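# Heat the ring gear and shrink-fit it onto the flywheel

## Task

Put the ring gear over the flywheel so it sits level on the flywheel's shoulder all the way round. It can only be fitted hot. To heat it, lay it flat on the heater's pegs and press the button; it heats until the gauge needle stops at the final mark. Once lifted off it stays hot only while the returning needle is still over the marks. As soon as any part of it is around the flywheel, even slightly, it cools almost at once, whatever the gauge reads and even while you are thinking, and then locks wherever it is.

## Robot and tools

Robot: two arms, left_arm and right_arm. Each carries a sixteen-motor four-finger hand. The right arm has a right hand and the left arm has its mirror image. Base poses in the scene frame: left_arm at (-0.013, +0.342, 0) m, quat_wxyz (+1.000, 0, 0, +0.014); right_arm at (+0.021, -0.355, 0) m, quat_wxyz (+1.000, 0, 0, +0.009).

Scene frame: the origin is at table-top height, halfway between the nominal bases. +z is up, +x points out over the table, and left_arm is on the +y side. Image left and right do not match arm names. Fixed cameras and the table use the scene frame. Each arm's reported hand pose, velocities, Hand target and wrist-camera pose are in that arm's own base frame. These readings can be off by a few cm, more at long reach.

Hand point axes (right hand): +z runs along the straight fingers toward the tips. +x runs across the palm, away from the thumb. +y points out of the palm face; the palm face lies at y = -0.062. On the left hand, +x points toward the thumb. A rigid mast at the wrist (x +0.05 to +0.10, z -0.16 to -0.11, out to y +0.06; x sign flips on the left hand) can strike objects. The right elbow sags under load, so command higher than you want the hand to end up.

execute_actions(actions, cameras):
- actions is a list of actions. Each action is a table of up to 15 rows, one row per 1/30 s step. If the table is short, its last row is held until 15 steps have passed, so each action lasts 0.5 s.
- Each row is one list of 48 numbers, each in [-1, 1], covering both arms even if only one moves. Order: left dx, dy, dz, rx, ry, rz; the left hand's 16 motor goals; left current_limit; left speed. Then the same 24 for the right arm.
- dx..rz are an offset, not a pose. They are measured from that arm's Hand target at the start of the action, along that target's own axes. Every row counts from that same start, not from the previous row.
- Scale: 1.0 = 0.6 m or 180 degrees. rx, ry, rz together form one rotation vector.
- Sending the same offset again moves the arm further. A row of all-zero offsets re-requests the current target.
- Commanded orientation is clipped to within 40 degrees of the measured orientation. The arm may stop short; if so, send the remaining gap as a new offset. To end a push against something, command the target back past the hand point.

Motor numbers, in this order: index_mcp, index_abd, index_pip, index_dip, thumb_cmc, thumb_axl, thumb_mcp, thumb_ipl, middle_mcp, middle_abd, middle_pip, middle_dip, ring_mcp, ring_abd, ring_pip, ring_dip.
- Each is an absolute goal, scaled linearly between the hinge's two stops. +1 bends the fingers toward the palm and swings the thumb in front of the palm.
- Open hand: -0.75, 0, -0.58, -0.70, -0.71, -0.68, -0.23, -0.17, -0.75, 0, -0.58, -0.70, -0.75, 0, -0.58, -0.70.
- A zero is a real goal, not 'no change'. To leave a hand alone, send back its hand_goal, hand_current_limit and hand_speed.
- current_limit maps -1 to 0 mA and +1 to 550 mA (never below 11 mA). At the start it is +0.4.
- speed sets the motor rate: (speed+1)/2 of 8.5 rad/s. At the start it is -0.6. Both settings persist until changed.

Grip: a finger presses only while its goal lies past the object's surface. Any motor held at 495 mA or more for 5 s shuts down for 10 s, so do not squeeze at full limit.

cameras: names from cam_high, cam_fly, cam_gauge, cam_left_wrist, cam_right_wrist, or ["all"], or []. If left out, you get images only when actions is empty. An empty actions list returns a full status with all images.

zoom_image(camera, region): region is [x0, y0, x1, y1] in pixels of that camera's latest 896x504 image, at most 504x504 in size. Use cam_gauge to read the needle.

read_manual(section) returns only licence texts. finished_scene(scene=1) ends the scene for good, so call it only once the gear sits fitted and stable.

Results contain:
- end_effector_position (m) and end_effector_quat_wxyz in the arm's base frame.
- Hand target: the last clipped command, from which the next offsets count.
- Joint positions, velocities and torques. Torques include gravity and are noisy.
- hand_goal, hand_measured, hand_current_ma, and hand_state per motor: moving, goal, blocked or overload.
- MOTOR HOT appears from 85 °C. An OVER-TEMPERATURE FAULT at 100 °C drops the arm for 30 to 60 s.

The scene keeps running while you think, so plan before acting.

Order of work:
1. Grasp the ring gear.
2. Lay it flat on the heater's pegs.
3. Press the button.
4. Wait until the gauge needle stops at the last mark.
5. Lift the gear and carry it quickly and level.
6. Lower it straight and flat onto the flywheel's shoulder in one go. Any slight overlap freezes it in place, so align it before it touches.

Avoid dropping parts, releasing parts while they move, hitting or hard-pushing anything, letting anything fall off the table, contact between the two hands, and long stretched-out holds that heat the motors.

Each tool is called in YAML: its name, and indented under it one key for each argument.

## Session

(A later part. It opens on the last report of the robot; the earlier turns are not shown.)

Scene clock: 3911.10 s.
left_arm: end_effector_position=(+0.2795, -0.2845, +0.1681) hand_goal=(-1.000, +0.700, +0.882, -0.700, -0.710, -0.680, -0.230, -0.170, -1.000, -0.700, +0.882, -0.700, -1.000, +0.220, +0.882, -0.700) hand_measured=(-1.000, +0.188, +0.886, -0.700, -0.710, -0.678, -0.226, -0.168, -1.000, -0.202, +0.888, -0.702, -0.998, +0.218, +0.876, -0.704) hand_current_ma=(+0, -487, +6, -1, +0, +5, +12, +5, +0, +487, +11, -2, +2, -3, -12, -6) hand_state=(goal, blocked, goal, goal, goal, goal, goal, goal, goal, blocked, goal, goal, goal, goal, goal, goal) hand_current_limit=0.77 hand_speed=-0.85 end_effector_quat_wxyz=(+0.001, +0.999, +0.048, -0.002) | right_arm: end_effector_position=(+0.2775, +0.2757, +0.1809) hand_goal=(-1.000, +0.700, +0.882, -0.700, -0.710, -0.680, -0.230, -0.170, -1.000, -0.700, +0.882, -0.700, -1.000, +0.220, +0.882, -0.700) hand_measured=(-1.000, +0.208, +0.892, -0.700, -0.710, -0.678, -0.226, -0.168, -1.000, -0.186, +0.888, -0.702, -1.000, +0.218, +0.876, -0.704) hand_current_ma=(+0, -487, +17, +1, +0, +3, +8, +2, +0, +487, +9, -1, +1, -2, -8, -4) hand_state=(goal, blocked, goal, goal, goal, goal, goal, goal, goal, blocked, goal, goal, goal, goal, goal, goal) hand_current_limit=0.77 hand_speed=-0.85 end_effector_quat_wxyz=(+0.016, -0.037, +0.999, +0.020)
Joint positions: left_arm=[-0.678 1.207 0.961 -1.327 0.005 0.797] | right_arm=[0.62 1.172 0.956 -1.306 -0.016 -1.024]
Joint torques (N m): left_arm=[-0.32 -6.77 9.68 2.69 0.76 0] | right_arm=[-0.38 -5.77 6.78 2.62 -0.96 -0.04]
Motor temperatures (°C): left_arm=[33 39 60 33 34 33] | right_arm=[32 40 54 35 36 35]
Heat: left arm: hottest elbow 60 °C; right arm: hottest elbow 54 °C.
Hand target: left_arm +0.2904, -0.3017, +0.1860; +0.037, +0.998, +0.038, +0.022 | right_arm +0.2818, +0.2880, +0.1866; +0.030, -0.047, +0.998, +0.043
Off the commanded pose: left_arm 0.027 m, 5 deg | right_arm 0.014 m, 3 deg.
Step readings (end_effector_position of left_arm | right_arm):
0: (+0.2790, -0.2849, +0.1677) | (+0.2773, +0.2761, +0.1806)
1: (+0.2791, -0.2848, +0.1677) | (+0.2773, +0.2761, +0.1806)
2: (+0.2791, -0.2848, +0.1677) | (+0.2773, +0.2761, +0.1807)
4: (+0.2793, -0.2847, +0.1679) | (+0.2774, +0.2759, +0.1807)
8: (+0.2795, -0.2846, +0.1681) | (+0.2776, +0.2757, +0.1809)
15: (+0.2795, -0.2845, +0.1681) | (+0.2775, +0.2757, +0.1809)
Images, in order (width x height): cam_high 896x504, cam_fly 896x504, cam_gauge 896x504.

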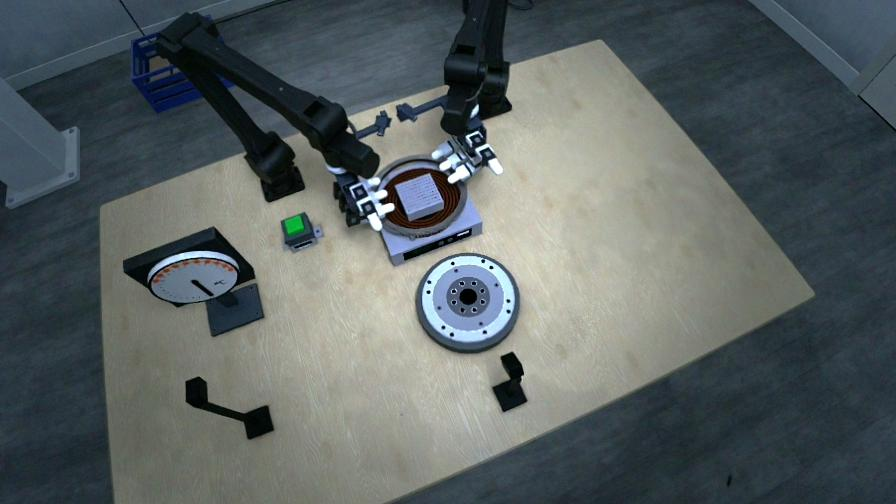

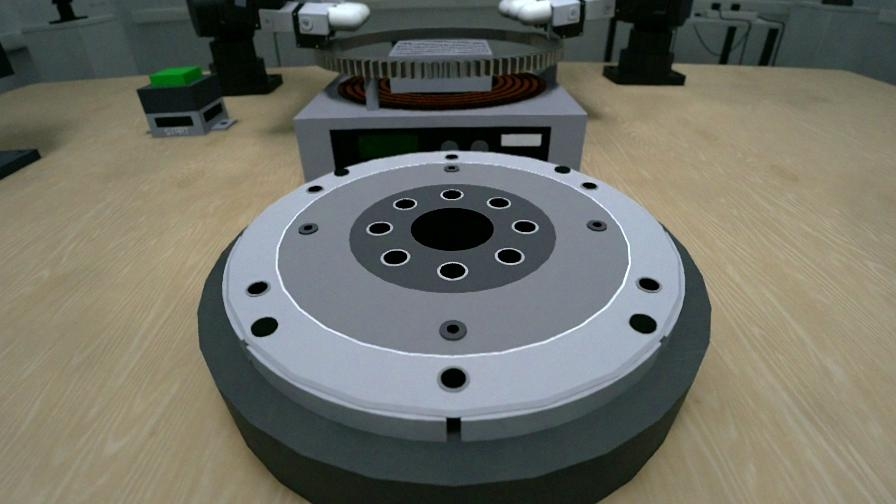

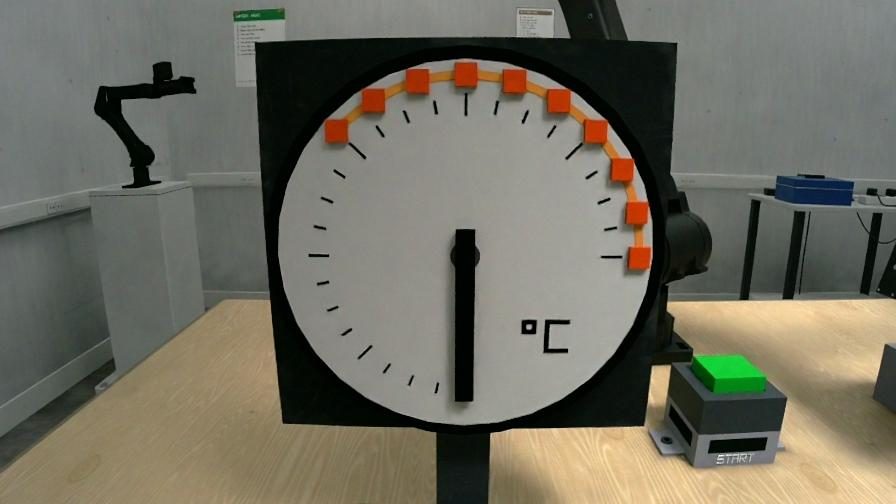

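execute_actions:
  actions:
    - [[0,0,0,0,0,0,-1,0.7,0.882,-0.7,-0.71,-0.68,-0.23,-0.17,-1,-0.7,0.882,-0.7,-1,0.22,0.882,-0.7,0.77,-0.85,0,0,0,0,0,0,-1,-0.2,0.882,-0.7,-0.71,-0.68,-0.23,-0.17,-1,0.2,0.882,-0.7,-1,0.22,0.882,-0.7,0.4,-0.92]]
    - [[0,0,0,0,0,0,-1,0.7,0.882,-0.7,-0.71,-0.68,-0.23,-0.17,-1,-0.7,0.882,-0.7,-1,0.22,0.882,-0.7,0.77,-0.85,0,0,0,0,0,0,-1,-0.2,0.882,-0.7,-0.71,-0.68,-0.23,-0.17,-1,0.2,0.882,-0.7,-1,0.22,0.882,-0.7,0.4,-0.85]]
  cameras: ["cam_fly","cam_left_wrist"]

Scene clock: 3925.17 s.
left_arm: end_effector_position=(+0.2795, -0.2845, +0.1681) hand_goal=(-1.000, +0.700, +0.882, -0.700, -0.710, -0.680, -0.230, -0.170, -1.000, -0.700, +0.882, -0.700, -1.000, +0.220, +0.882, -0.700) hand_measured=(-1.000, +0.188, +0.886, -0.700, -0.710, -0.678, -0.226, -0.168, -1.000, -0.202, +0.888, -0.702, -0.998, +0.218, +0.876, -0.704) hand_current_ma=(+0, -487, +6, -1, +0, +5, +12, +5, +0, +487, +11, -2, +2, -3, -12, -6) hand_state=(goal, blocked, goal, goal, goal, goal, goal, goal, goal, blocked, goal, goal, goal, goal, goal, goal) hand_current_limit=0.77 hand_speed=-0.85 end_effector_quat_wxyz=(+0.001, +0.999, +0.048, -0.002) | right_arm: end_effector_position=(+0.2800, +0.2836, +0.1848) hand_goal=(-1.000, -0.200, +0.882, -0.700, -0.710, -0.680, -0.230, -0.170, -1.000, +0.200, +0.882, -0.700, -1.000, +0.220, +0.882, -0.700) hand_measured=(-1.000, -0.196, +0.882, -0.700, -0.710, -0.678, -0.226, -0.168, -1.000, +0.196, +0.882, -0.702, -1.000, +0.218, +0.876, -0.704) hand_current_ma=(+0, +3, +0, +1, +0, +3, +8, +2, +0, -4, +0, -1, +1, -2, -8, -4) hand_state=(goal, goal, goal, goal, goal, goal, goal, goal, goal, goal, goal, goal, goal, goal, goal, goal) hand_current_limit=0.40 hand_speed=-0.85 end_effector_quat_wxyz=(+0.022, -0.040, +0.998, +0.038)
Joint positions: left_arm=[-0.678 1.207 0.961 -1.327 0.005 0.797] | right_arm=[0.622 1.172 0.956 -1.277 -0.04 -1.028]
Joint torques (N m): left_arm=[-0.21 -6.36 9.7 2.63 0.77 0.12] | right_arm=[-0.09 -6.24 6.69 1.36 -0.12 0.03]
Motor temperatures (°C): left_arm=[33 39 59 33 34 33] | right_arm=[32 40 54 35 36 35]
Heat: left arm: hottest elbow 59 °C; right arm: hottest elbow 54 °C.
Hand target: left_arm +0.2904, -0.3017, +0.1860; +0.037, +0.998, +0.038, +0.022 | right_arm +0.2817, +0.2879, +0.1866; +0.030, -0.047, +0.998, +0.043
Off the commanded pose: left_arm 0.027 m, 5 deg | right_arm 0.005 m, 1 deg.
Step readings (end_effector_position of left_arm | right_arm):
0: (+0.2795, -0.2845, +0.1681) | (+0.2775, +0.2757, +0.1809)
1: (+0.2795, -0.2845, +0.1681) | (+0.2775, +0.2757, +0.1809)
2: (+0.2795, -0.2845, +0.1681) | (+0.2775, +0.2757, +0.1809)
4: (+0.2795, -0.2845, +0.1681) | (+0.2775, +0.2757, +0.1809)
8: (+0.2795, -0.2845, +0.1681) | (+0.2775, +0.2758, +0.1810)
15: (+0.2795, -0.2845, +0.1681) | (+0.2775, +0.2762, +0.1812)
16: (+0.2795, -0.2845, +0.1681) | (+0.2776, +0.2768, +0.1815)
17: (+0.2795, -0.2845, +0.1681) | (+0.2776, +0.2777, +0.1820)
19: (+0.2795, -0.2845, +0.1681) | (+0.2779, +0.2800, +0.1832)
23: (+0.2795, -0.2845, +0.1681) | (+0.2792, +0.2828, +0.1844)
30: (+0.2795, -0.2845, +0.1681) | (+0.2799, +0.2835, +0.1847)
Images, in order (width x height): cam_fly 896x504, cam_left_wrist 896x504.

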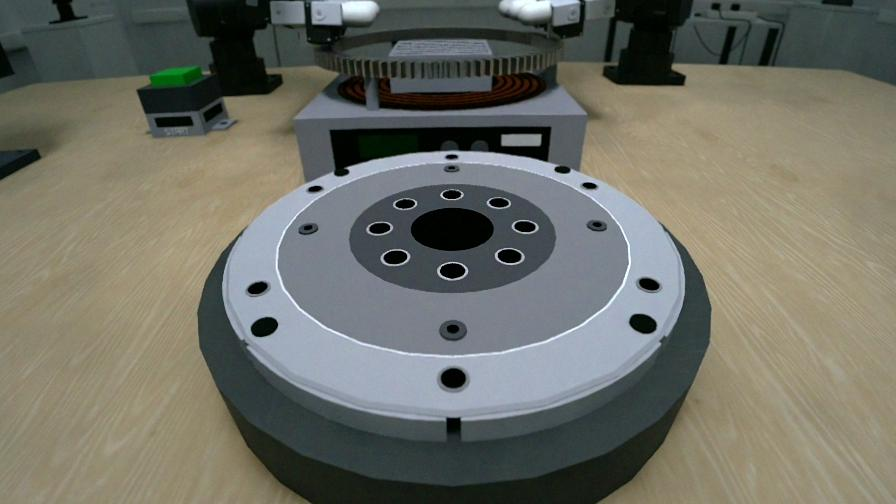

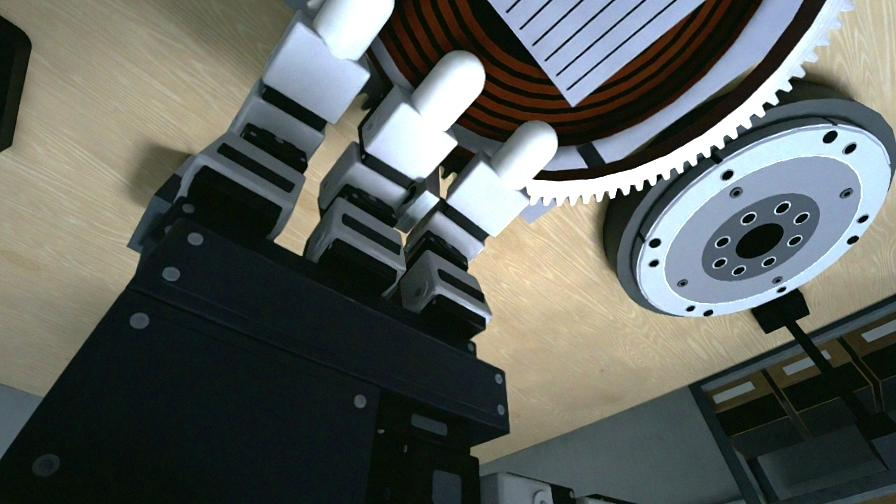

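execute_actions:
  actions:
    - [[0,0,0,0,0,0,-1,0.7,0.882,-0.7,-0.71,-0.68,-0.23,-0.17,-1,-0.7,0.882,-0.7,-1,0.22,0.882,-0.7,0.77,-0.85,0,0,-0.05,0,0,0,-1,-0.2,0.882,-0.7,-0.71,-0.68,-0.23,-0.17,-1,0.2,0.882,-0.7,-1,0.22,0.882,-0.7,0.4,-0.8]]
    - [[0,0,0,0,0,0,-1,0.7,0.882,-0.7,-0.71,-0.68,-0.23,-0.17,-1,-0.7,0.882,-0.7,-1,0.22,0.882,-0.7,0.77,-0.85,0,-0.005,-0.076,0,0,0,-1,-0.2,0.882,-0.7,-0.71,-0.68,-0.23,-0.17,-1,0.2,0.882,-0.7,-1,0.22,0.882,-0.7,0.4,-0.8]]
    - [[0,0,0,0,0,0,-1,0.7,0.882,-0.7,-0.71,-0.68,-0.23,-0.17,-1,-0.7,0.882,-0.7,-1,0.22,0.882,-0.7,0.77,-0.85,0.025,-0.08,0,0,0,0,-1,-0.2,0.882,-0.7,0.56,-0.68,-0.23,-0.17,-0.75,0,-0.58,-0.7,-1,0.22,0.882,-0.7,0.4,-0.75]]
    - [[0,0,0,0,0,0,-1,0.7,0.882,-0.7,-0.71,-0.68,-0.23,-0.17,-1,-0.7,0.882,-0.7,-1,0.22,0.882,-0.7,0.77,-0.85,0.03,-0.088,0,0,0,0,-1,-0.2,0.882,-0.7,0.56,-0.68,-0.23,-0.17,-0.75,0,-0.58,-0.7,-1,0.22,0.882,-0.7,0.4,-0.75]]
    - [[0,0,0,0,0,0,-1,0.7,0.882,-0.7,-0.71,-0.68,-0.23,-0.17,-1,-0.7,0.882,-0.7,-1,0.22,0.882,-0.7,0.77,-0.85,0.03,-0.088,0,0,0,0,-1,-0.2,0.882,-0.7,0.56,-0.68,-0.23,-0.17,-0.75,0,-0.58,-0.7,-1,0.22,0.882,-0.7,0.4,-0.75]]
    - [[0,0,0,0,0,0,-1,0.7,0.882,-0.7,-0.71,-0.68,-0.23,-0.17,-1,-0.7,0.882,-0.7,-1,0.22,0.882,-0.7,0.77,-0.85,0.03,-0.088,0,0,0,0,-1,-0.2,0.882,-0.7,0.56,-0.68,-0.23,-0.17,-0.75,0,-0.58,-0.7,-1,0.22,0.882,-0.7,0.4,-0.75]]
  cameras: ["cam_fly","cam_gauge"]

Scene clock: 3958.40 s.
left_arm: end_effector_position=(+0.2798, -0.2853, +0.1684) hand_goal=(-1.000, +0.700, +0.882, -0.700, -0.710, -0.680, -0.230, -0.170, -1.000, -0.700, +0.882, -0.700, -1.000, +0.220, +0.882, -0.700) hand_measured=(-1.000, +0.188, +0.886, -0.700, -0.710, -0.678, -0.226, -0.168, -1.000, -0.202, +0.888, -0.702, -0.998, +0.218, +0.876, -0.704) hand_current_ma=(+0, -487, +6, -1, +0, +5, +12, +5, +0, +487, +11, -2, +2, -3, -12, -6) hand_state=(goal, blocked, goal, goal, goal, goal, goal, goal, goal, blocked, goal, goal, goal, goal, goal, goal) hand_current_limit=0.77 hand_speed=-0.85 end_effector_quat_wxyz=(+0.003, +0.999, +0.047, -0.002) | right_arm: end_effector_position=(+0.2344, +0.0677, +0.2420) hand_goal=(-1.000, -0.200, +0.882, -0.700, +0.560, -0.680, -0.230, -0.170, -0.750, +0.000, -0.580, -0.700, -1.000, +0.220, +0.882, -0.700) hand_measured=(-0.998, -0.200, +0.874, -0.700, +0.558, -0.678, -0.226, -0.168, -0.750, +0.002, -0.578, -0.702, -0.998, +0.218, +0.876, -0.704) hand_current_ma=(+1, +0, -10, +1, -2, +3, +8, +2, +0, +2, +3, -1, +1, -2, -7, -4) hand_state=(goal, goal, goal, goal, goal, goal, goal, goal, goal, goal, goal, goal, goal, goal, goal, goal) hand_current_limit=0.40 hand_speed=-0.75 end_effector_quat_wxyz=(+0.037, -0.045, +0.998, +0.040)
Joint positions: left_arm=[-0.678 1.207 0.961 -1.324 0.006 0.799] | right_arm=[-0.156 0.855 0.905 -1.565 -0.094 -1.815]
Joint torques (N m): left_arm=[-0.03 -6.3 9.73 2.58 0.66 0.09] | right_arm=[-1.14 -2.08 6.11 0.28 -0.34 0.04]
Motor temperatures (°C): left_arm=[33 38 58 33 35 33] | right_arm=[32 39 53 35 35 35]
Heat: left arm: hottest elbow 58 °C; right arm: hottest elbow 53 °C.
Hand target: left_arm +0.2904, -0.3017, +0.1860; +0.037, +0.998, +0.038, +0.022 | right_arm +0.2291, +0.0672, +0.2398; +0.030, -0.047, +0.998, +0.043
Off the commanded pose: left_arm 0.026 m, 5 deg | right_arm 0.006 m, 1 deg.
Step readings (end_effector_position of left_arm | right_arm):
0: (+0.2795, -0.2845, +0.1681) | (+0.2800, +0.2836, +0.1848)
1: (+0.2795, -0.2845, +0.1681) | (+0.2800, +0.2836, +0.1848)
2: (+0.2795, -0.2845, +0.1681) | (+0.2799, +0.2835, +0.1848)
4: (+0.2795, -0.2845, +0.1681) | (+0.2778, +0.2820, +0.1840)
8: (+0.2795, -0.2847, +0.1682) | (+0.2732, +0.2787, +0.1839)
15: (+0.2795, -0.2847, +0.1682) | (+0.2728, +0.2780, +0.1876)
16: (+0.2795, -0.2847, +0.1682) | (+0.2727, +0.2778, +0.1880)
17: (+0.2795, -0.2847, +0.1682) | (+0.2719, +0.2772, +0.1890)
19: (+0.2799, -0.2852, +0.1684) | (+0.2714, +0.2760, +0.1970)
23: (+0.2798, -0.2853, +0.1684) | (+0.2690, +0.2747, +0.2219)
30: (+0.2798, -0.2853, +0.1684) | (+0.2677, +0.2732, +0.2369)
31: (+0.2798, -0.2853, +0.1684) | (+0.2674, +0.2728, +0.2367)
32: (+0.2798, -0.2853, +0.1684) | (+0.2677, +0.2712, +0.2372)
34: (+0.2798, -0.2853, +0.1684) | (+0.2700, +0.2639, +0.2407)
38: (+0.2798, -0.2853, +0.1684) | (+0.2775, +0.2422, +0.2556)
45: (+0.2798, -0.2853, +0.1684) | (+0.2740, +0.2337, +0.2637)
46: (+0.2798, -0.2853, +0.1684) | (+0.2732, +0.2332, +0.2625)
47: (+0.2798, -0.2853, +0.1684) | (+0.2726, +0.2307, +0.2606)
49: (+0.2798, -0.2853, +0.1684) | (+0.2688, +0.2197, +0.2544)
53: (+0.2798, -0.2853, +0.1684) | (+0.2647, +0.1894, +0.2479)
60: (+0.2798, -0.2853, +0.1684) | (+0.2617, +0.1787, +0.2536)
61: (+0.2798, -0.2853, +0.1684) | (+0.2613, +0.1783, +0.2533)
62: (+0.2798, -0.2853, +0.1684) | (+0.2606, +0.1760, +0.2526)
64: (+0.2798, -0.2853, +0.1684) | (+0.2581, +0.1644, +0.2494)
68: (+0.2798, -0.2853, +0.1684) | (+0.2538, +0.1345, +0.2450)
75: (+0.2798, -0.2853, +0.1684) | (+0.2498, +0.1235, +0.2479)
76: (+0.2798, -0.2853, +0.1684) | (+0.2493, +0.1229, +0.2479)
77: (+0.2798, -0.2853, +0.1684) | (+0.2486, +0.1206, +0.2474)
79: (+0.2798, -0.2853, +0.1684) | (+0.2465, +0.1086, +0.2450)
83: (+0.2798, -0.2853, +0.1684) | (+0.2427, +0.0791, +0.2409)
90: (+0.2798, -0.2853, +0.1684) | (+0.2376, +0.0680, +0.2418)
Images, in order (width x height): cam_fly 896x504, cam_gauge 896x504.

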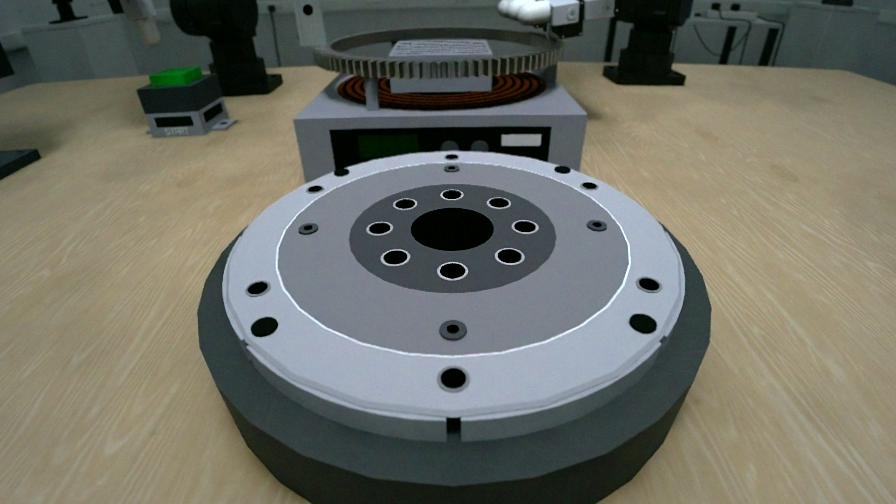

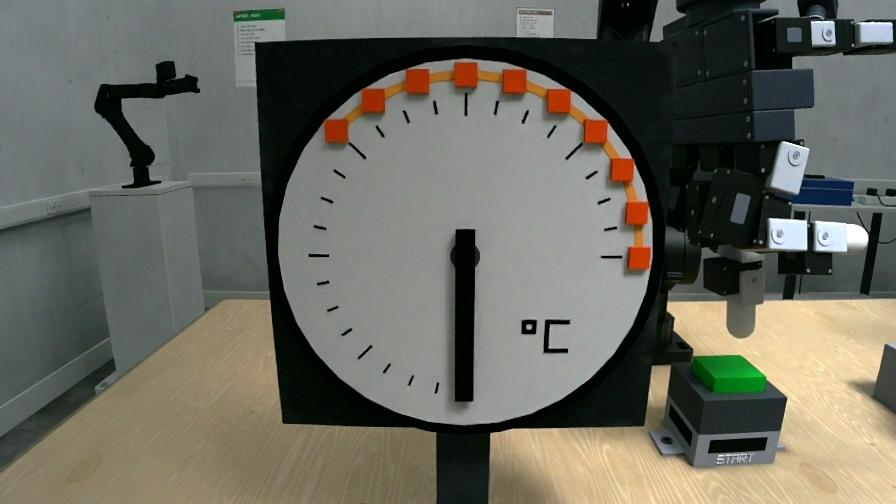

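execute_actions:
  actions:
    - [[0,0,0,0,0,0,-1,0.7,0.882,-0.7,-0.71,-0.68,-0.23,-0.17,-1,-0.7,0.882,-0.7,-1,0.22,0.882,-0.7,0.77,-0.85,0.036,0.019,0,0,0,0,-1,-0.2,0.882,-0.7,0.56,-0.68,-0.23,-0.17,-0.75,0,-0.58,-0.7,-1,0.22,0.882,-0.7,0.4,-0.75]]
  cameras: ["cam_fly","cam_gauge"]

zoom_image:
  camera: "cam_fly"
  region: [90, 0, 290, 150]

Scene clock: 3970.93 s.
left_arm: end_effector_position=(+0.2798, -0.2853, +0.1684) hand_goal=(-1.000, +0.700, +0.882, -0.700, -0.710, -0.680, -0.230, -0.170, -1.000, -0.700, +0.882, -0.700, -1.000, +0.220, +0.882, -0.700) hand_measured=(-1.000, +0.188, +0.886, -0.700, -0.710, -0.678, -0.226, -0.168, -1.000, -0.202, +0.888, -0.702, -0.998, +0.218, +0.876, -0.704) hand_current_ma=(+0, -487, +6, -1, +0, +5, +12, +5, +0, +487, +11, -2, +2, -3, -12, -6) hand_state=(goal, blocked, goal, goal, goal, goal, goal, goal, goal, blocked, goal, goal, goal, goal, goal, goal) hand_current_limit=0.77 hand_speed=-0.85 end_effector_quat_wxyz=(+0.003, +0.999, +0.047, -0.002) | right_arm: end_effector_position=(+0.2113, +0.0740, +0.2421) hand_goal=(-1.000, -0.200, +0.882, -0.700, +0.560, -0.680, -0.230, -0.170, -0.750, +0.000, -0.580, -0.700, -1.000, +0.220, +0.882, -0.700) hand_measured=(-0.998, -0.200, +0.874, -0.700, +0.558, -0.678, -0.226, -0.168, -0.750, +0.002, -0.578, -0.702, -0.998, +0.218, +0.876, -0.704) hand_current_ma=(+1, +0, -10, +1, -2, +3, +8, +2, +0, +2, +3, -1, +1, -2, -7, -4) hand_state=(goal, goal, goal, goal, goal, goal, goal, goal, goal, goal, goal, goal, goal, goal, goal, goal) hand_current_limit=0.40 hand_speed=-0.75 end_effector_quat_wxyz=(+0.038, -0.049, +0.997, +0.041)
Joint positions: left_arm=[-0.678 1.207 0.961 -1.324 0.006 0.799] | right_arm=[-0.143 0.786 0.874 -1.601 -0.094 -1.81]
Joint torques (N m): left_arm=[-0.67 -7.24 9.5 2.37 0.65 0.05] | right_arm=[-0.85 -2.67 5.98 0.14 -0.38 0.19]
Motor temperatures (°C): left_arm=[33 38 58 33 35 33] | right_arm=[32 39 53 34 35 35]
Heat: left arm: hottest elbow 58 °C; right arm: hottest elbow 53 °C.
Hand target: left_arm +0.2904, -0.3017, +0.1860; +0.037, +0.998, +0.038, +0.022 | right_arm +0.2066, +0.0765, +0.2395; +0.030, -0.047, +0.998, +0.043
Off the commanded pose: left_arm 0.026 m, 5 deg | right_arm 0.006 m, 1 deg.
Step readings (end_effector_position of left_arm | right_arm):
0: (+0.2798, -0.2853, +0.1684) | (+0.2343, +0.0677, +0.2420)
1: (+0.2798, -0.2853, +0.1684) | (+0.2342, +0.0677, +0.2420)
2: (+0.2798, -0.2853, +0.1684) | (+0.2334, +0.0678, +0.2416)
4: (+0.2798, -0.2853, +0.1684) | (+0.2281, +0.0689, +0.2400)
8: (+0.2798, -0.2853, +0.1684) | (+0.2153, +0.0723, +0.2396)
15: (+0.2798, -0.2853, +0.1684) | (+0.2113, +0.0740, +0.2421)
Images, in order (width x height): cam_fly 896x504, cam_gauge 896x504.

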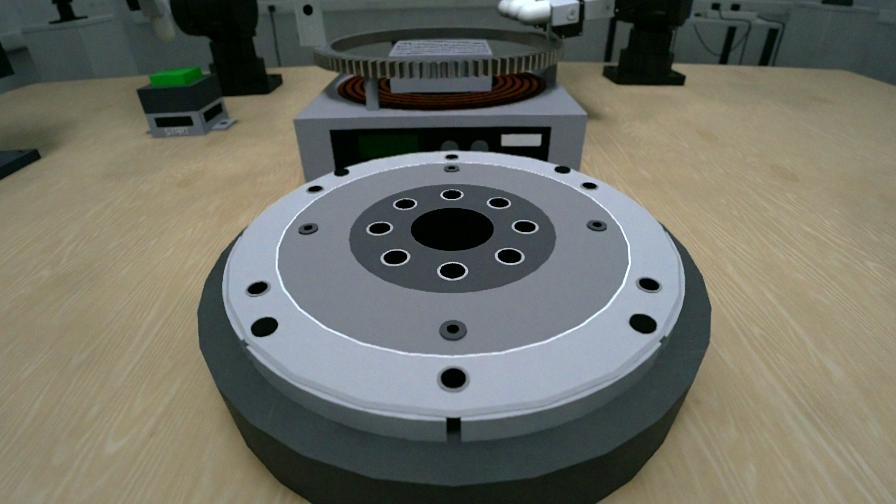

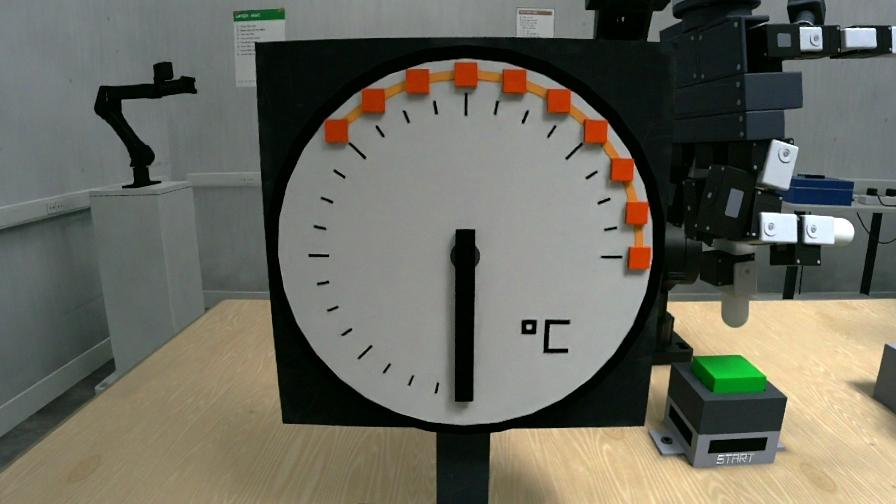

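Scaled by 2.520 from the camera's 896x504 image, which has a finer 1280x720 frame.

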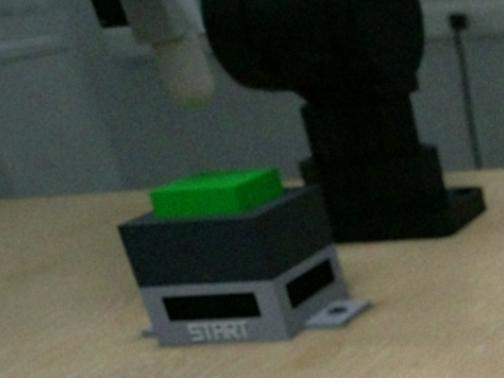

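execute_actions:
  actions:
    - [[0,0,0,0,0,0,-1,0.7,0.882,-0.7,-0.71,-0.68,-0.23,-0.17,-1,-0.7,0.882,-0.7,-1,0.22,0.882,-0.7,0.77,-0.85,0.002,0.009,0.05,0,0,0,-1,-0.2,0.882,-0.7,0.56,-0.68,-0.23,-0.17,-0.75,0,-0.58,-0.7,-1,0.22,0.882,-0.7,0.4,-0.75]]
  cameras: ["cam_fly","cam_gauge"]

zoom_image:
  camera: "cam_fly"
  region: [90, 0, 290, 150]

Scene clock: 3977.70 s.
left_arm: end_effector_position=(+0.2798, -0.2853, +0.1684) hand_goal=(-1.000, +0.700, +0.882, -0.700, -0.710, -0.680, -0.230, -0.170, -1.000, -0.700, +0.882, -0.700, -1.000, +0.220, +0.882, -0.700) hand_measured=(-1.000, +0.188, +0.886, -0.700, -0.710, -0.678, -0.226, -0.168, -1.000, -0.202, +0.888, -0.702, -0.998, +0.218, +0.876, -0.704) hand_current_ma=(+0, -487, +6, -1, +0, +5, +12, +5, +0, +487, +11, -2, +2, -3, -12, -6) hand_state=(goal, blocked, goal, goal, goal, goal, goal, goal, goal, blocked, goal, goal, goal, goal, goal, goal) hand_current_limit=0.77 hand_speed=-0.85 end_effector_quat_wxyz=(+0.003, +0.999, +0.047, -0.002) | right_arm: end_effector_position=(+0.2055, +0.0831, +0.2117) hand_goal=(-1.000, -0.200, +0.882, -0.700, +0.560, -0.680, -0.230, -0.170, -0.750, +0.000, -0.580, -0.700, -1.000, +0.220, +0.882, -0.700) hand_measured=(-0.998, -0.200, +0.874, -0.700, +0.558, -0.678, -0.226, -0.168, -0.750, +0.002, -0.578, -0.702, -0.998, +0.218, +0.876, -0.704) hand_current_ma=(+1, +0, -10, +1, -2, +3, +8, +2, +0, +2, +3, -1, +1, -2, -7, -4) hand_state=(goal, goal, goal, goal, goal, goal, goal, goal, goal, goal, goal, goal, goal, goal, goal, goal) hand_current_limit=0.40 hand_speed=-0.75 end_effector_quat_wxyz=(+0.024, -0.048, +0.998, +0.044)
Joint positions: left_arm=[-0.678 1.207 0.961 -1.324 0.006 0.799] | right_arm=[-0.101 0.78 0.792 -1.549 -0.095 -1.767]
Joint torques (N m): left_arm=[0.09 -6.36 9.65 2.67 0.71 0.11] | right_arm=[-0.15 -1.26 6.2 1.1 -0.3 0.13]
Motor temperatures (°C): left_arm=[33 38 58 33 35 33] | right_arm=[32 39 52 34 35 35]
Heat: left arm: hottest elbow 58 °C; right arm: hottest elbow 52 °C.
Hand target: left_arm +0.2904, -0.3017, +0.1860; +0.037, +0.998, +0.038, +0.022 | right_arm +0.2065, +0.0845, +0.2099; +0.030, -0.047, +0.998, +0.043
Off the commanded pose: left_arm 0.026 m, 5 deg | right_arm 0.002 m, 1 deg.
Step readings (end_effector_position of left_arm | right_arm):
0: (+0.2798, -0.2853, +0.1684) | (+0.2114, +0.0740, +0.2421)
1: (+0.2798, -0.2853, +0.1684) | (+0.2112, +0.0741, +0.2418)
2: (+0.2798, -0.2853, +0.1684) | (+0.2106, +0.0746, +0.2403)
4: (+0.2798, -0.2853, +0.1684) | (+0.2082, +0.0767, +0.2319)
8: (+0.2798, -0.2853, +0.1684) | (+0.2022, +0.0813, +0.2144)
15: (+0.2798, -0.2853, +0.1684) | (+0.2048, +0.0830, +0.2116)
Images, in order (width x height): cam_fly 896x504, cam_gauge 896x504.

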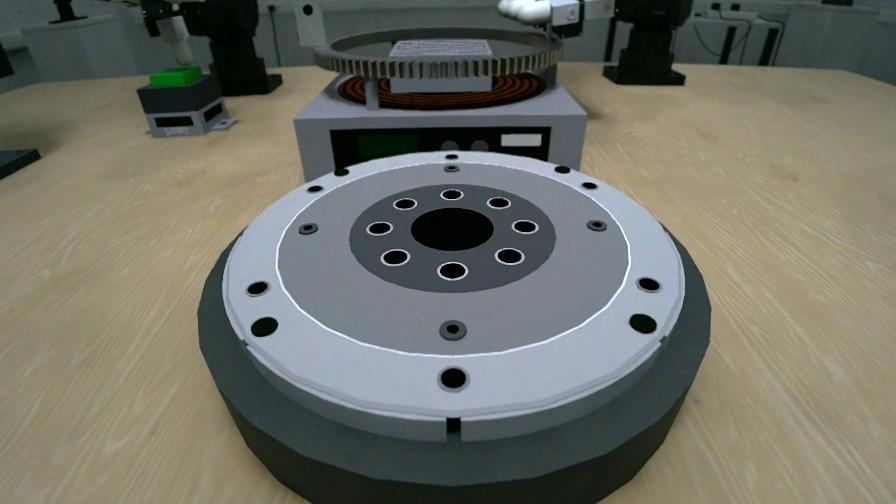

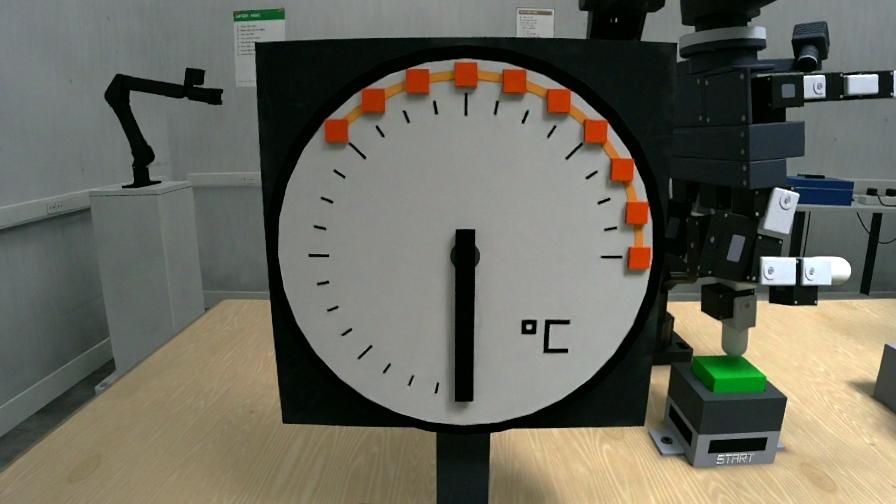

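Scaled by 2.520 from the camera's 896x504 image, which has a finer 1280x720 frame.

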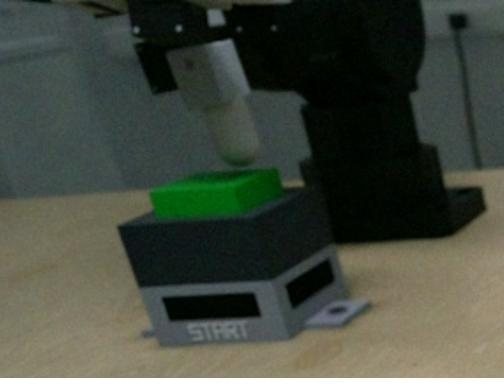

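execute_actions:
  actions:
    - [[0,0,0,0,0,0,-1,0.7,0.882,-0.7,-0.71,-0.68,-0.23,-0.17,-1,-0.7,0.882,-0.7,-1,0.22,0.882,-0.7,0.77,-0.85,-0.009,-0.007,0.0,0,0,0,-1,-0.2,0.882,-0.7,0.56,-0.68,-0.23,-0.17,-0.75,0,-0.58,-0.7,-1,0.22,0.882,-0.7,0.4,-0.75]]
    - [[0,0,0,0,0,0,-1,0.7,0.882,-0.7,-0.71,-0.68,-0.23,-0.17,-1,-0.7,0.882,-0.7,-1,0.22,0.882,-0.7,0.77,-0.85,0,0,0.041,0,0,0,-1,-0.2,0.882,-0.7,0.56,-0.68,-0.23,-0.17,-0.75,0,-0.58,-0.7,-1,0.22,0.882,-0.7,0.4,-0.75]]
  cameras: ["cam_gauge"]

Scene clock: 3983.63 s.
left_arm: end_effector_position=(+0.2798, -0.2853, +0.1684) hand_goal=(-1.000, +0.700, +0.882, -0.700, -0.710, -0.680, -0.230, -0.170, -1.000, -0.700, +0.882, -0.700, -1.000, +0.220, +0.882, -0.700) hand_measured=(-1.000, +0.188, +0.886, -0.700, -0.710, -0.678, -0.226, -0.168, -1.000, -0.202, +0.888, -0.702, -0.998, +0.218, +0.876, -0.704) hand_current_ma=(+0, -487, +6, -1, +0, +5, +12, +5, +0, +487, +11, -2, +2, -3, -12, -6) hand_state=(goal, blocked, goal, goal, goal, goal, goal, goal, goal, blocked, goal, goal, goal, goal, goal, goal) hand_current_limit=0.77 hand_speed=-0.85 end_effector_quat_wxyz=(+0.003, +0.999, +0.047, -0.002) | right_arm: end_effector_position=(+0.2122, +0.0823, +0.1991) hand_goal=(-1.000, -0.200, +0.882, -0.700, +0.560, -0.680, -0.230, -0.170, -0.750, +0.000, -0.580, -0.700, -1.000, +0.220, +0.882, -0.700) hand_measured=(-0.998, -0.200, +0.874, -0.700, +0.558, -0.678, -0.226, -0.168, -0.744, +0.026, -0.576, -0.700, -0.998, +0.218, +0.876, -0.704) hand_current_ma=(+1, +0, -10, +1, -2, +3, +8, +2, +10, +49, +4, +0, +1, -2, -7, -4) hand_state=(goal, goal, goal, goal, goal, goal, goal, goal, goal, blocked, goal, goal, goal, goal, goal, goal) hand_current_limit=0.40 hand_speed=-0.75 end_effector_quat_wxyz=(+0.036, -0.048, +0.997, +0.042)
Joint positions: left_arm=[-0.678 1.207 0.961 -1.324 0.006 0.799] | right_arm=[-0.101 0.782 0.759 -1.488 -0.095 -1.766]
Joint torques (N m): left_arm=[0.26 -7.47 9.85 2.47 0.72 -0.01] | right_arm=[-0.79 0.56 4.78 2.21 -0.23 0.18]
Motor temperatures (°C): left_arm=[33 38 58 33 35 33] | right_arm=[32 39 53 34 35 35]
Heat: left arm: hottest elbow 58 °C; right arm: hottest elbow 53 °C.
Hand target: left_arm +0.2904, -0.3017, +0.1860; +0.037, +0.998, +0.038, +0.022 | right_arm +0.2136, +0.0830, +0.1855; +0.030, -0.047, +0.998, +0.043
Off the commanded pose: left_arm 0.026 m, 5 deg | right_arm 0.014 m, 1 deg.
Step readings (end_effector_position of left_arm | right_arm):
0: (+0.2798, -0.2853, +0.1684) | (+0.2056, +0.0831, +0.2117)
1: (+0.2798, -0.2853, +0.1684) | (+0.2056, +0.0831, +0.2117)
2: (+0.2798, -0.2853, +0.1684) | (+0.2058, +0.0831, +0.2117)
4: (+0.2798, -0.2853, +0.1684) | (+0.2065, +0.0830, +0.2117)
8: (+0.2798, -0.2853, +0.1684) | (+0.2076, +0.0829, +0.2118)
15: (+0.2798, -0.2853, +0.1684) | (+0.2081, +0.0827, +0.2114)
16: (+0.2798, -0.2853, +0.1684) | (+0.2083, +0.0827, +0.2114)
17: (+0.2798, -0.2853, +0.1684) | (+0.2090, +0.0826, +0.2108)
19: (+0.2798, -0.2853, +0.1684) | (+0.2109, +0.0824, +0.2061)
23: (+0.2798, -0.2853, +0.1684) | (+0.2113, +0.0823, +0.1994)
30: (+0.2798, -0.2853, +0.1684) | (+0.2122, +0.0823, +0.1991)
Images, in order (width x height): cam_gauge 896x504.

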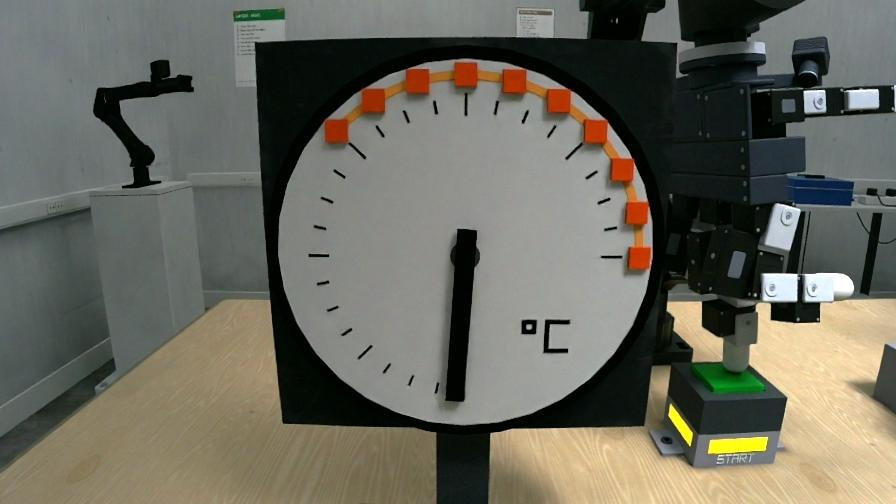

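execute_actions:
  actions:
    - [[0,0,0,0,0,0,-1,0.7,0.882,-0.7,-0.71,-0.68,-0.23,-0.17,-1,-0.7,0.882,-0.7,-1,0.22,0.882,-0.7,0.77,-0.85,0,0,-0.06,0,0,0,-1,-0.2,0.882,-0.7,0.56,-0.68,-0.23,-0.17,-0.75,0,-0.58,-0.7,-1,0.22,0.882,-0.7,0.4,-0.6]]
    - [[0,0,0,0,0,0,-1,0.7,0.882,-0.7,-0.71,-0.68,-0.23,-0.17,-1,-0.7,0.882,-0.7,-1,0.22,0.882,-0.7,0.77,-0.85,-0.015,0.045,-0.06,0,0,0,-1,-0.2,0.882,-0.7,-0.71,-0.68,-0.23,-0.17,-1,0.2,0.882,-0.7,-1,0.22,0.882,-0.7,0.4,-0.6]]
    - [[0,0,0,0,0,0,-1,0.7,0.882,-0.7,-0.71,-0.68,-0.23,-0.17,-1,-0.7,0.882,-0.7,-1,0.22,0.882,-0.7,0.77,-0.85,-0.033,0.09,0,0,0,0,-1,-0.2,0.882,-0.7,-0.71,-0.68,-0.23,-0.17,-1,0.2,0.882,-0.7,-1,0.22,0.882,-0.7,0.4,-0.6]]
    - [[0,0,0,0,0,0,-1,0.7,0.882,-0.7,-0.71,-0.68,-0.23,-0.17,-1,-0.7,0.882,-0.7,-1,0.22,0.882,-0.7,0.77,-0.85,-0.033,0.09,0,0,0,0,-1,-0.2,0.882,-0.7,-0.71,-0.68,-0.23,-0.17,-1,0.2,0.882,-0.7,-1,0.22,0.882,-0.7,0.4,-0.6]]
    - [[0,0,0,0,0,0,-1,0.7,0.882,-0.7,-0.71,-0.68,-0.23,-0.17,-1,-0.7,0.882,-0.7,-1,0.22,0.882,-0.7,0.77,-0.85,-0.033,0.09,0,0,0,0,-1,-0.2,0.882,-0.7,-0.71,-0.68,-0.23,-0.17,-1,0.2,0.882,-0.7,-1,0.22,0.882,-0.7,0.4,-0.6]]
    - [[0,0,0,0,0,0,-1,0.7,0.882,-0.7,-0.71,-0.68,-0.23,-0.17,-1,-0.7,0.882,-0.7,-1,0.22,0.882,-0.7,0.77,-0.85,0,0.026,0.03,0,0,0,-1,-0.2,0.882,-0.7,-0.71,-0.68,-0.23,-0.17,-1,0.2,0.882,-0.7,-1,0.22,0.882,-0.7,0.4,-0.8]]
  cameras: ["cam_fly","cam_gauge","cam_left_wrist"]

Scene clock: 4000.67 s.
left_arm: end_effector_position=(+0.2798, -0.2853, +0.1684) hand_goal=(-1.000, +0.700, +0.882, -0.700, -0.710, -0.680, -0.230, -0.170, -1.000, -0.700, +0.882, -0.700, -1.000, +0.220, +0.882, -0.700) hand_measured=(-1.000, +0.188, +0.886, -0.700, -0.710, -0.678, -0.226, -0.168, -1.000, -0.202, +0.888, -0.702, -0.998, +0.218, +0.876, -0.704) hand_current_ma=(+0, -487, +6, -1, +0, +5, +12, +5, +0, +487, +11, -2, +2, -3, -12, -6) hand_state=(goal, blocked, goal, goal, goal, goal, goal, goal, goal, blocked, goal, goal, goal, goal, goal, goal) hand_current_limit=0.77 hand_speed=-0.85 end_effector_quat_wxyz=(+0.003, +0.999, +0.047, -0.002) | right_arm: end_effector_position=(+0.2471, +0.2770, +0.2439) hand_goal=(-1.000, -0.200, +0.882, -0.700, -0.710, -0.680, -0.230, -0.170, -1.000, +0.200, +0.882, -0.700, -1.000, +0.220, +0.882, -0.700) hand_measured=(-1.000, -0.200, +0.874, -0.700, -0.710, -0.678, -0.226, -0.168, -1.000, +0.196, +0.874, -0.700, -1.000, +0.218, +0.876, -0.704) hand_current_ma=(+0, +0, -10, +1, -1, +3, +8, +2, +1, -3, -13, +0, +0, -2, -7, -4) hand_state=(goal, goal, goal, goal, goal, goal, goal, goal, goal, goal, goal, goal, goal, goal, goal, goal) hand_current_limit=0.40 hand_speed=-0.80 end_effector_quat_wxyz=(+0.011, -0.050, +0.998, +0.031)
Joint positions: left_arm=[-0.678 1.207 0.961 -1.324 0.006 0.799] | right_arm=[0.664 1.087 1.055 -1.486 -0.039 -1.005]
Joint torques (N m): left_arm=[0.26 -7.06 9.61 2.62 0.79 0.07] | right_arm=[-0.56 -4.89 9.69 1.46 -0.01 0.24]
Motor temperatures (°C): left_arm=[33 38 57 33 35 33] | right_arm=[32 39 53 34 35 35]
Heat: left arm: hottest elbow 57 °C; right arm: hottest elbow 53 °C.
Hand target: left_arm +0.2904, -0.3017, +0.1860; +0.037, +0.998, +0.038, +0.022 | right_arm +0.2590, +0.2873, +0.2605; +0.030, -0.047, +0.998, +0.043
Off the commanded pose: left_arm 0.026 m, 5 deg | right_arm 0.023 m, 3 deg.
Step readings (end_effector_position of left_arm | right_arm):
0: (+0.2798, -0.2853, +0.1684) | (+0.2122, +0.0823, +0.1991)
1: (+0.2798, -0.2853, +0.1684) | (+0.2122, +0.0823, +0.1991)
2: (+0.2798, -0.2853, +0.1684) | (+0.2120, +0.0823, +0.1990)
4: (+0.2798, -0.2853, +0.1684) | (+0.2102, +0.0825, +0.1995)
8: (+0.2798, -0.2853, +0.1684) | (+0.2076, +0.0824, +0.2024)
15: (+0.2798, -0.2853, +0.1684) | (+0.2076, +0.0821, +0.2068)
16: (+0.2798, -0.2853, +0.1684) | (+0.2076, +0.0821, +0.2070)
17: (+0.2798, -0.2853, +0.1684) | (+0.2069, +0.0829, +0.2086)
19: (+0.2798, -0.2853, +0.1684) | (+0.2034, +0.0876, +0.2150)
23: (+0.2798, -0.2853, +0.1684) | (+0.2010, +0.0994, +0.2310)
30: (+0.2798, -0.2853, +0.1684) | (+0.2042, +0.1030, +0.2393)
31: (+0.2798, -0.2853, +0.1684) | (+0.2044, +0.1033, +0.2389)
32: (+0.2798, -0.2853, +0.1684) | (+0.2049, +0.1052, +0.2387)
34: (+0.2798, -0.2853, +0.1684) | (+0.2041, +0.1180, +0.2397)
38: (+0.2798, -0.2853, +0.1684) | (+0.2007, +0.1457, +0.2424)
45: (+0.2798, -0.2853, +0.1684) | (+0.2098, +0.1530, +0.2423)
46: (+0.2798, -0.2853, +0.1684) | (+0.2106, +0.1535, +0.2424)
47: (+0.2798, -0.2853, +0.1684) | (+0.2116, +0.1552, +0.2426)
49: (+0.2798, -0.2853, +0.1684) | (+0.2133, +0.1677, +0.2447)
53: (+0.2798, -0.2853, +0.1684) | (+0.2162, +0.1973, +0.2489)
60: (+0.2798, -0.2853, +0.1684) | (+0.2257, +0.2046, +0.2461)
61: (+0.2798, -0.2853, +0.1684) | (+0.2263, +0.2049, +0.2462)
62: (+0.2798, -0.2853, +0.1684) | (+0.2270, +0.2068, +0.2466)
64: (+0.2798, -0.2853, +0.1684) | (+0.2291, +0.2186, +0.2497)
68: (+0.2798, -0.2853, +0.1684) | (+0.2338, +0.2498, +0.2546)
75: (+0.2798, -0.2853, +0.1684) | (+0.2414, +0.2581, +0.2505)
76: (+0.2798, -0.2853, +0.1684) | (+0.2418, +0.2580, +0.2505)
77: (+0.2798, -0.2853, +0.1684) | (+0.2423, +0.2588, +0.2505)
79: (+0.2798, -0.2853, +0.1684) | (+0.2442, +0.2629, +0.2502)
83: (+0.2798, -0.2853, +0.1684) | (+0.2449, +0.2735, +0.2468)
90: (+0.2798, -0.2853, +0.1684) | (+0.2466, +0.2771, +0.2439)
Images, in order (width x height): cam_fly 896x504, cam_gauge 896x504, cam_left_wrist 896x504.

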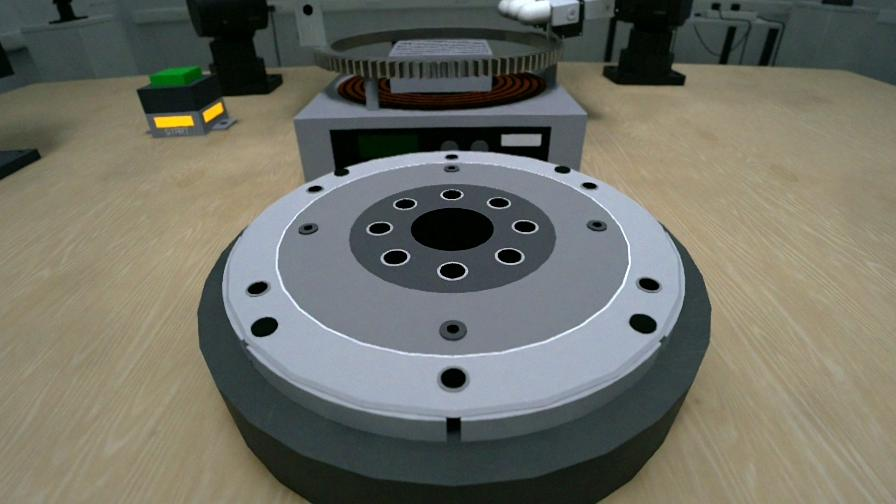

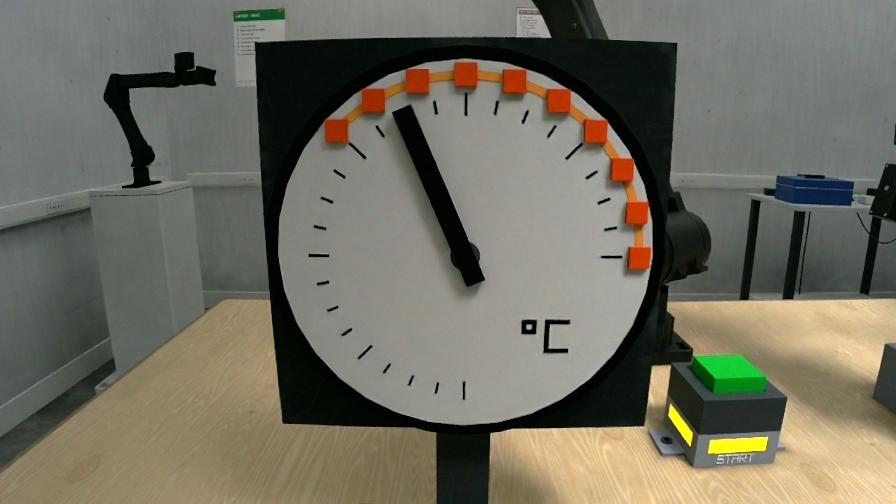

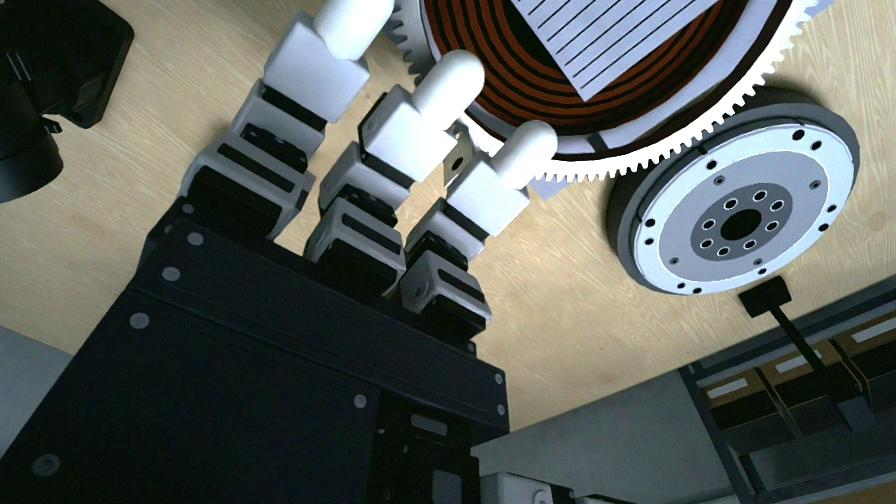

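execute_actions:
  actions:
    - [[0,0,0,0,0,0,-1,0.7,0.882,-0.7,-0.71,-0.68,-0.23,-0.17,-1,-0.7,0.882,-0.7,-1,0.22,0.882,-0.7,0.77,-0.85,-0.05,0.01,0.03,0,0,0,-1,-0.2,0.882,-0.7,-0.71,-0.68,-0.23,-0.17,-1,0.2,0.882,-0.7,-1,0.22,0.882,-0.7,0.4,-0.8]]
  cameras: ["cam_left_wrist"]

Scene clock: 4006.97 s.
left_arm: end_effector_position=(+0.2798, -0.2853, +0.1684) hand_goal=(-1.000, +0.700, +0.882, -0.700, -0.710, -0.680, -0.230, -0.170, -1.000, -0.700, +0.882, -0.700, -1.000, +0.220, +0.882, -0.700) hand_measured=(-1.000, +0.188, +0.886, -0.700, -0.710, -0.678, -0.226, -0.168, -1.000, -0.202, +0.888, -0.702, -0.998, +0.218, +0.876, -0.704) hand_current_ma=(+0, -487, +6, -1, +0, +5, +12, +5, +0, +487, +11, -2, +2, -3, -12, -6) hand_state=(goal, blocked, goal, goal, goal, goal, goal, goal, goal, blocked, goal, goal, goal, goal, goal, goal) hand_current_limit=0.77 hand_speed=-0.85 end_effector_quat_wxyz=(+0.003, +0.999, +0.047, -0.002) | right_arm: end_effector_position=(+0.2716, +0.2860, +0.2174) hand_goal=(-1.000, -0.200, +0.882, -0.700, -0.710, -0.680, -0.230, -0.170, -1.000, +0.200, +0.882, -0.700, -1.000, +0.220, +0.882, -0.700) hand_measured=(-1.000, -0.200, +0.874, -0.700, -0.710, -0.678, -0.226, -0.168, -1.000, +0.196, +0.874, -0.700, -1.000, +0.218, +0.876, -0.704) hand_current_ma=(+0, +0, -10, +1, -1, +3, +8, +2, +1, -3, -13, +0, +0, -2, -7, -4) hand_state=(goal, goal, goal, goal, goal, goal, goal, goal, goal, goal, goal, goal, goal, goal, goal, goal) hand_current_limit=0.40 hand_speed=-0.80 end_effector_quat_wxyz=(+0.000, -0.043, +0.999, +0.023)
Joint positions: left_arm=[-0.678 1.207 0.961 -1.324 0.006 0.799] | right_arm=[0.642 1.176 1.057 -1.425 -0.038 -1.015]
Joint torques (N m): left_arm=[0.03 -6.95 9.62 2.51 0.67 0.05] | right_arm=[-1.61 -6.65 10.62 1.13 -0.16 0.03]
Motor temperatures (°C): left_arm=[33 38 57 33 35 33] | right_arm=[32 39 54 34 35 35]
Heat: left arm: hottest elbow 57 °C; right arm: hottest elbow 54 °C.
Hand target: left_arm +0.2904, -0.3017, +0.1860; +0.037, +0.998, +0.038, +0.022 | right_arm +0.2891, +0.2976, +0.2452; +0.030, -0.047, +0.998, +0.043
Off the commanded pose: left_arm 0.026 m, 5 deg | right_arm 0.035 m, 4 deg.
Step readings (end_effector_position of left_arm | right_arm):
0: (+0.2798, -0.2853, +0.1684) | (+0.2472, +0.2770, +0.2439)
1: (+0.2798, -0.2853, +0.1684) | (+0.2473, +0.2771, +0.2439)
2: (+0.2798, -0.2853, +0.1684) | (+0.2483, +0.2779, +0.2433)
4: (+0.2798, -0.2853, +0.1684) | (+0.2535, +0.2806, +0.2402)
8: (+0.2798, -0.2853, +0.1684) | (+0.2669, +0.2845, +0.2245)
15: (+0.2798, -0.2853, +0.1684) | (+0.2716, +0.2859, +0.2173)
Images, in order (width x height): cam_left_wrist 896x504.

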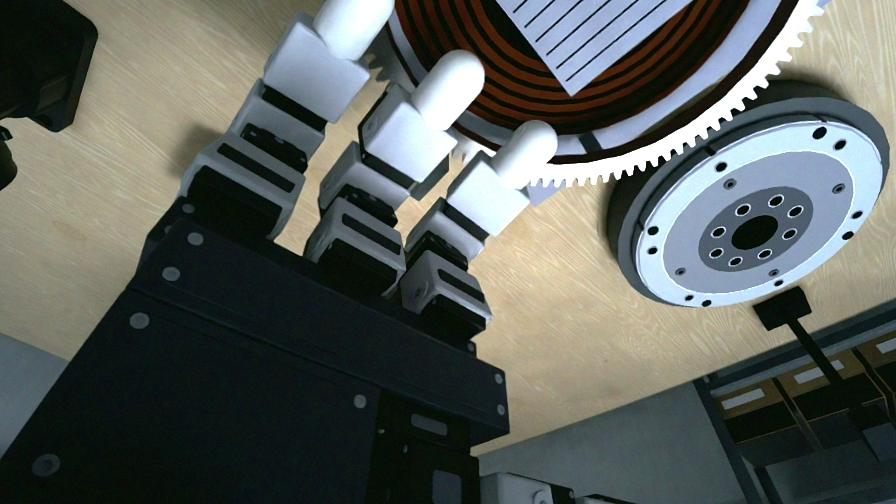

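execute_actions:
  actions:
    - [[0,0,0,0,0,0,-1,0.7,0.882,-0.7,-0.71,-0.68,-0.23,-0.17,-1,-0.7,0.882,-0.7,-1,0.22,0.882,-0.7,0.77,-0.85,-0.004,-0.007,0.05,0,0,0,-1,-0.2,0.882,-0.7,-0.71,-0.68,-0.23,-0.17,-1,0.2,0.882,-0.7,-1,0.22,0.882,-0.7,0.4,-0.8]]
  cameras: ["cam_left_wrist"]

Scene clock: 4012.43 s.
left_arm: end_effector_position=(+0.2798, -0.2853, +0.1684) hand_goal=(-1.000, +0.700, +0.882, -0.700, -0.710, -0.680, -0.230, -0.170, -1.000, -0.700, +0.882, -0.700, -1.000, +0.220, +0.882, -0.700) hand_measured=(-1.000, +0.188, +0.886, -0.700, -0.710, -0.678, -0.226, -0.168, -1.000, -0.202, +0.888, -0.702, -0.998, +0.218, +0.876, -0.704) hand_current_ma=(+0, -487, +6, -1, +0, +5, +12, +5, +0, +487, +11, -2, +2, -3, -12, -6) hand_state=(goal, blocked, goal, goal, goal, goal, goal, goal, goal, blocked, goal, goal, goal, goal, goal, goal) hand_current_limit=0.77 hand_speed=-0.85 end_effector_quat_wxyz=(+0.003, +0.999, +0.047, -0.002) | right_arm: end_effector_position=(+0.2893, +0.2962, +0.2202) hand_goal=(-1.000, -0.200, +0.882, -0.700, -0.710, -0.680, -0.230, -0.170, -1.000, +0.200, +0.882, -0.700, -1.000, +0.220, +0.882, -0.700) hand_measured=(-1.000, -0.200, +0.874, -0.700, -0.710, -0.678, -0.226, -0.168, -0.998, +0.202, +0.874, -0.700, -1.000, +0.218, +0.876, -0.704) hand_current_ma=(+0, +0, -10, +1, -1, +3, +8, +2, +2, +2, -11, +0, +0, -2, -7, -4) hand_state=(goal, goal, goal, goal, goal, goal, goal, goal, goal, goal, goal, goal, goal, goal, goal, goal) hand_current_limit=0.40 hand_speed=-0.80 end_effector_quat_wxyz=(+0.030, -0.046, +0.998, +0.044)
Joint positions: left_arm=[-0.678 1.207 0.961 -1.324 0.006 0.799] | right_arm=[0.634 1.186 1.057 -1.343 -0.04 -1.027]
Joint torques (N m): left_arm=[0.73 -6.83 9.65 2.4 0.73 0.07] | right_arm=[-1.61 -5.48 6.65 1.47 -0.1 0.04]
Motor temperatures (°C): left_arm=[33 38 57 33 35 33] | right_arm=[32 39 55 34 35 35]
Heat: left arm: hottest elbow 57 °C; right arm: hottest elbow 55 °C.
Hand target: left_arm +0.2904, -0.3017, +0.1860; +0.037, +0.998, +0.038, +0.022 | right_arm +0.2936, +0.2963, +0.2151; +0.030, -0.047, +0.998, +0.043
Off the commanded pose: left_arm 0.026 m, 5 deg | right_arm 0.007 m, 0 deg.
Step readings (end_effector_position of left_arm | right_arm):
0: (+0.2798, -0.2853, +0.1684) | (+0.2716, +0.2860, +0.2174)
1: (+0.2798, -0.2853, +0.1684) | (+0.2717, +0.2861, +0.2175)
2: (+0.2798, -0.2853, +0.1684) | (+0.2728, +0.2868, +0.2179)
4: (+0.2798, -0.2853, +0.1684) | (+0.2781, +0.2898, +0.2197)
8: (+0.2798, -0.2853, +0.1684) | (+0.2855, +0.2937, +0.2211)
15: (+0.2798, -0.2853, +0.1684) | (+0.2888, +0.2962, +0.2202)
Images, in order (width x height): cam_left_wrist 896x504.

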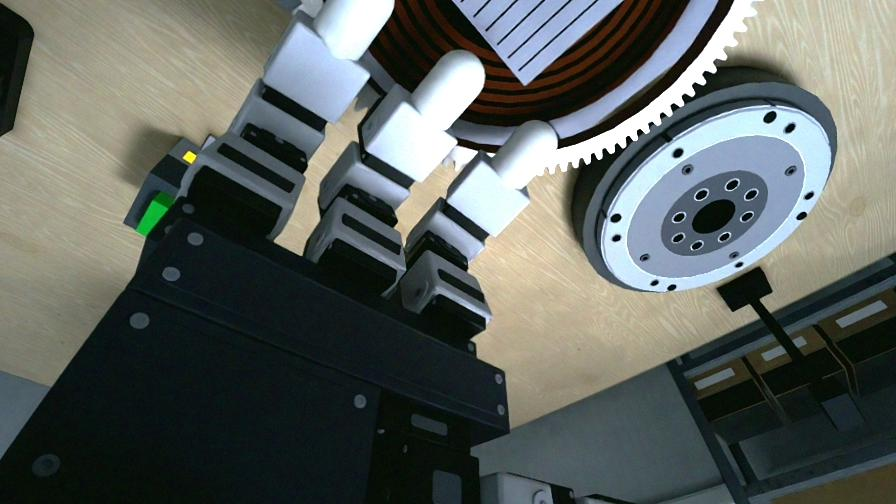

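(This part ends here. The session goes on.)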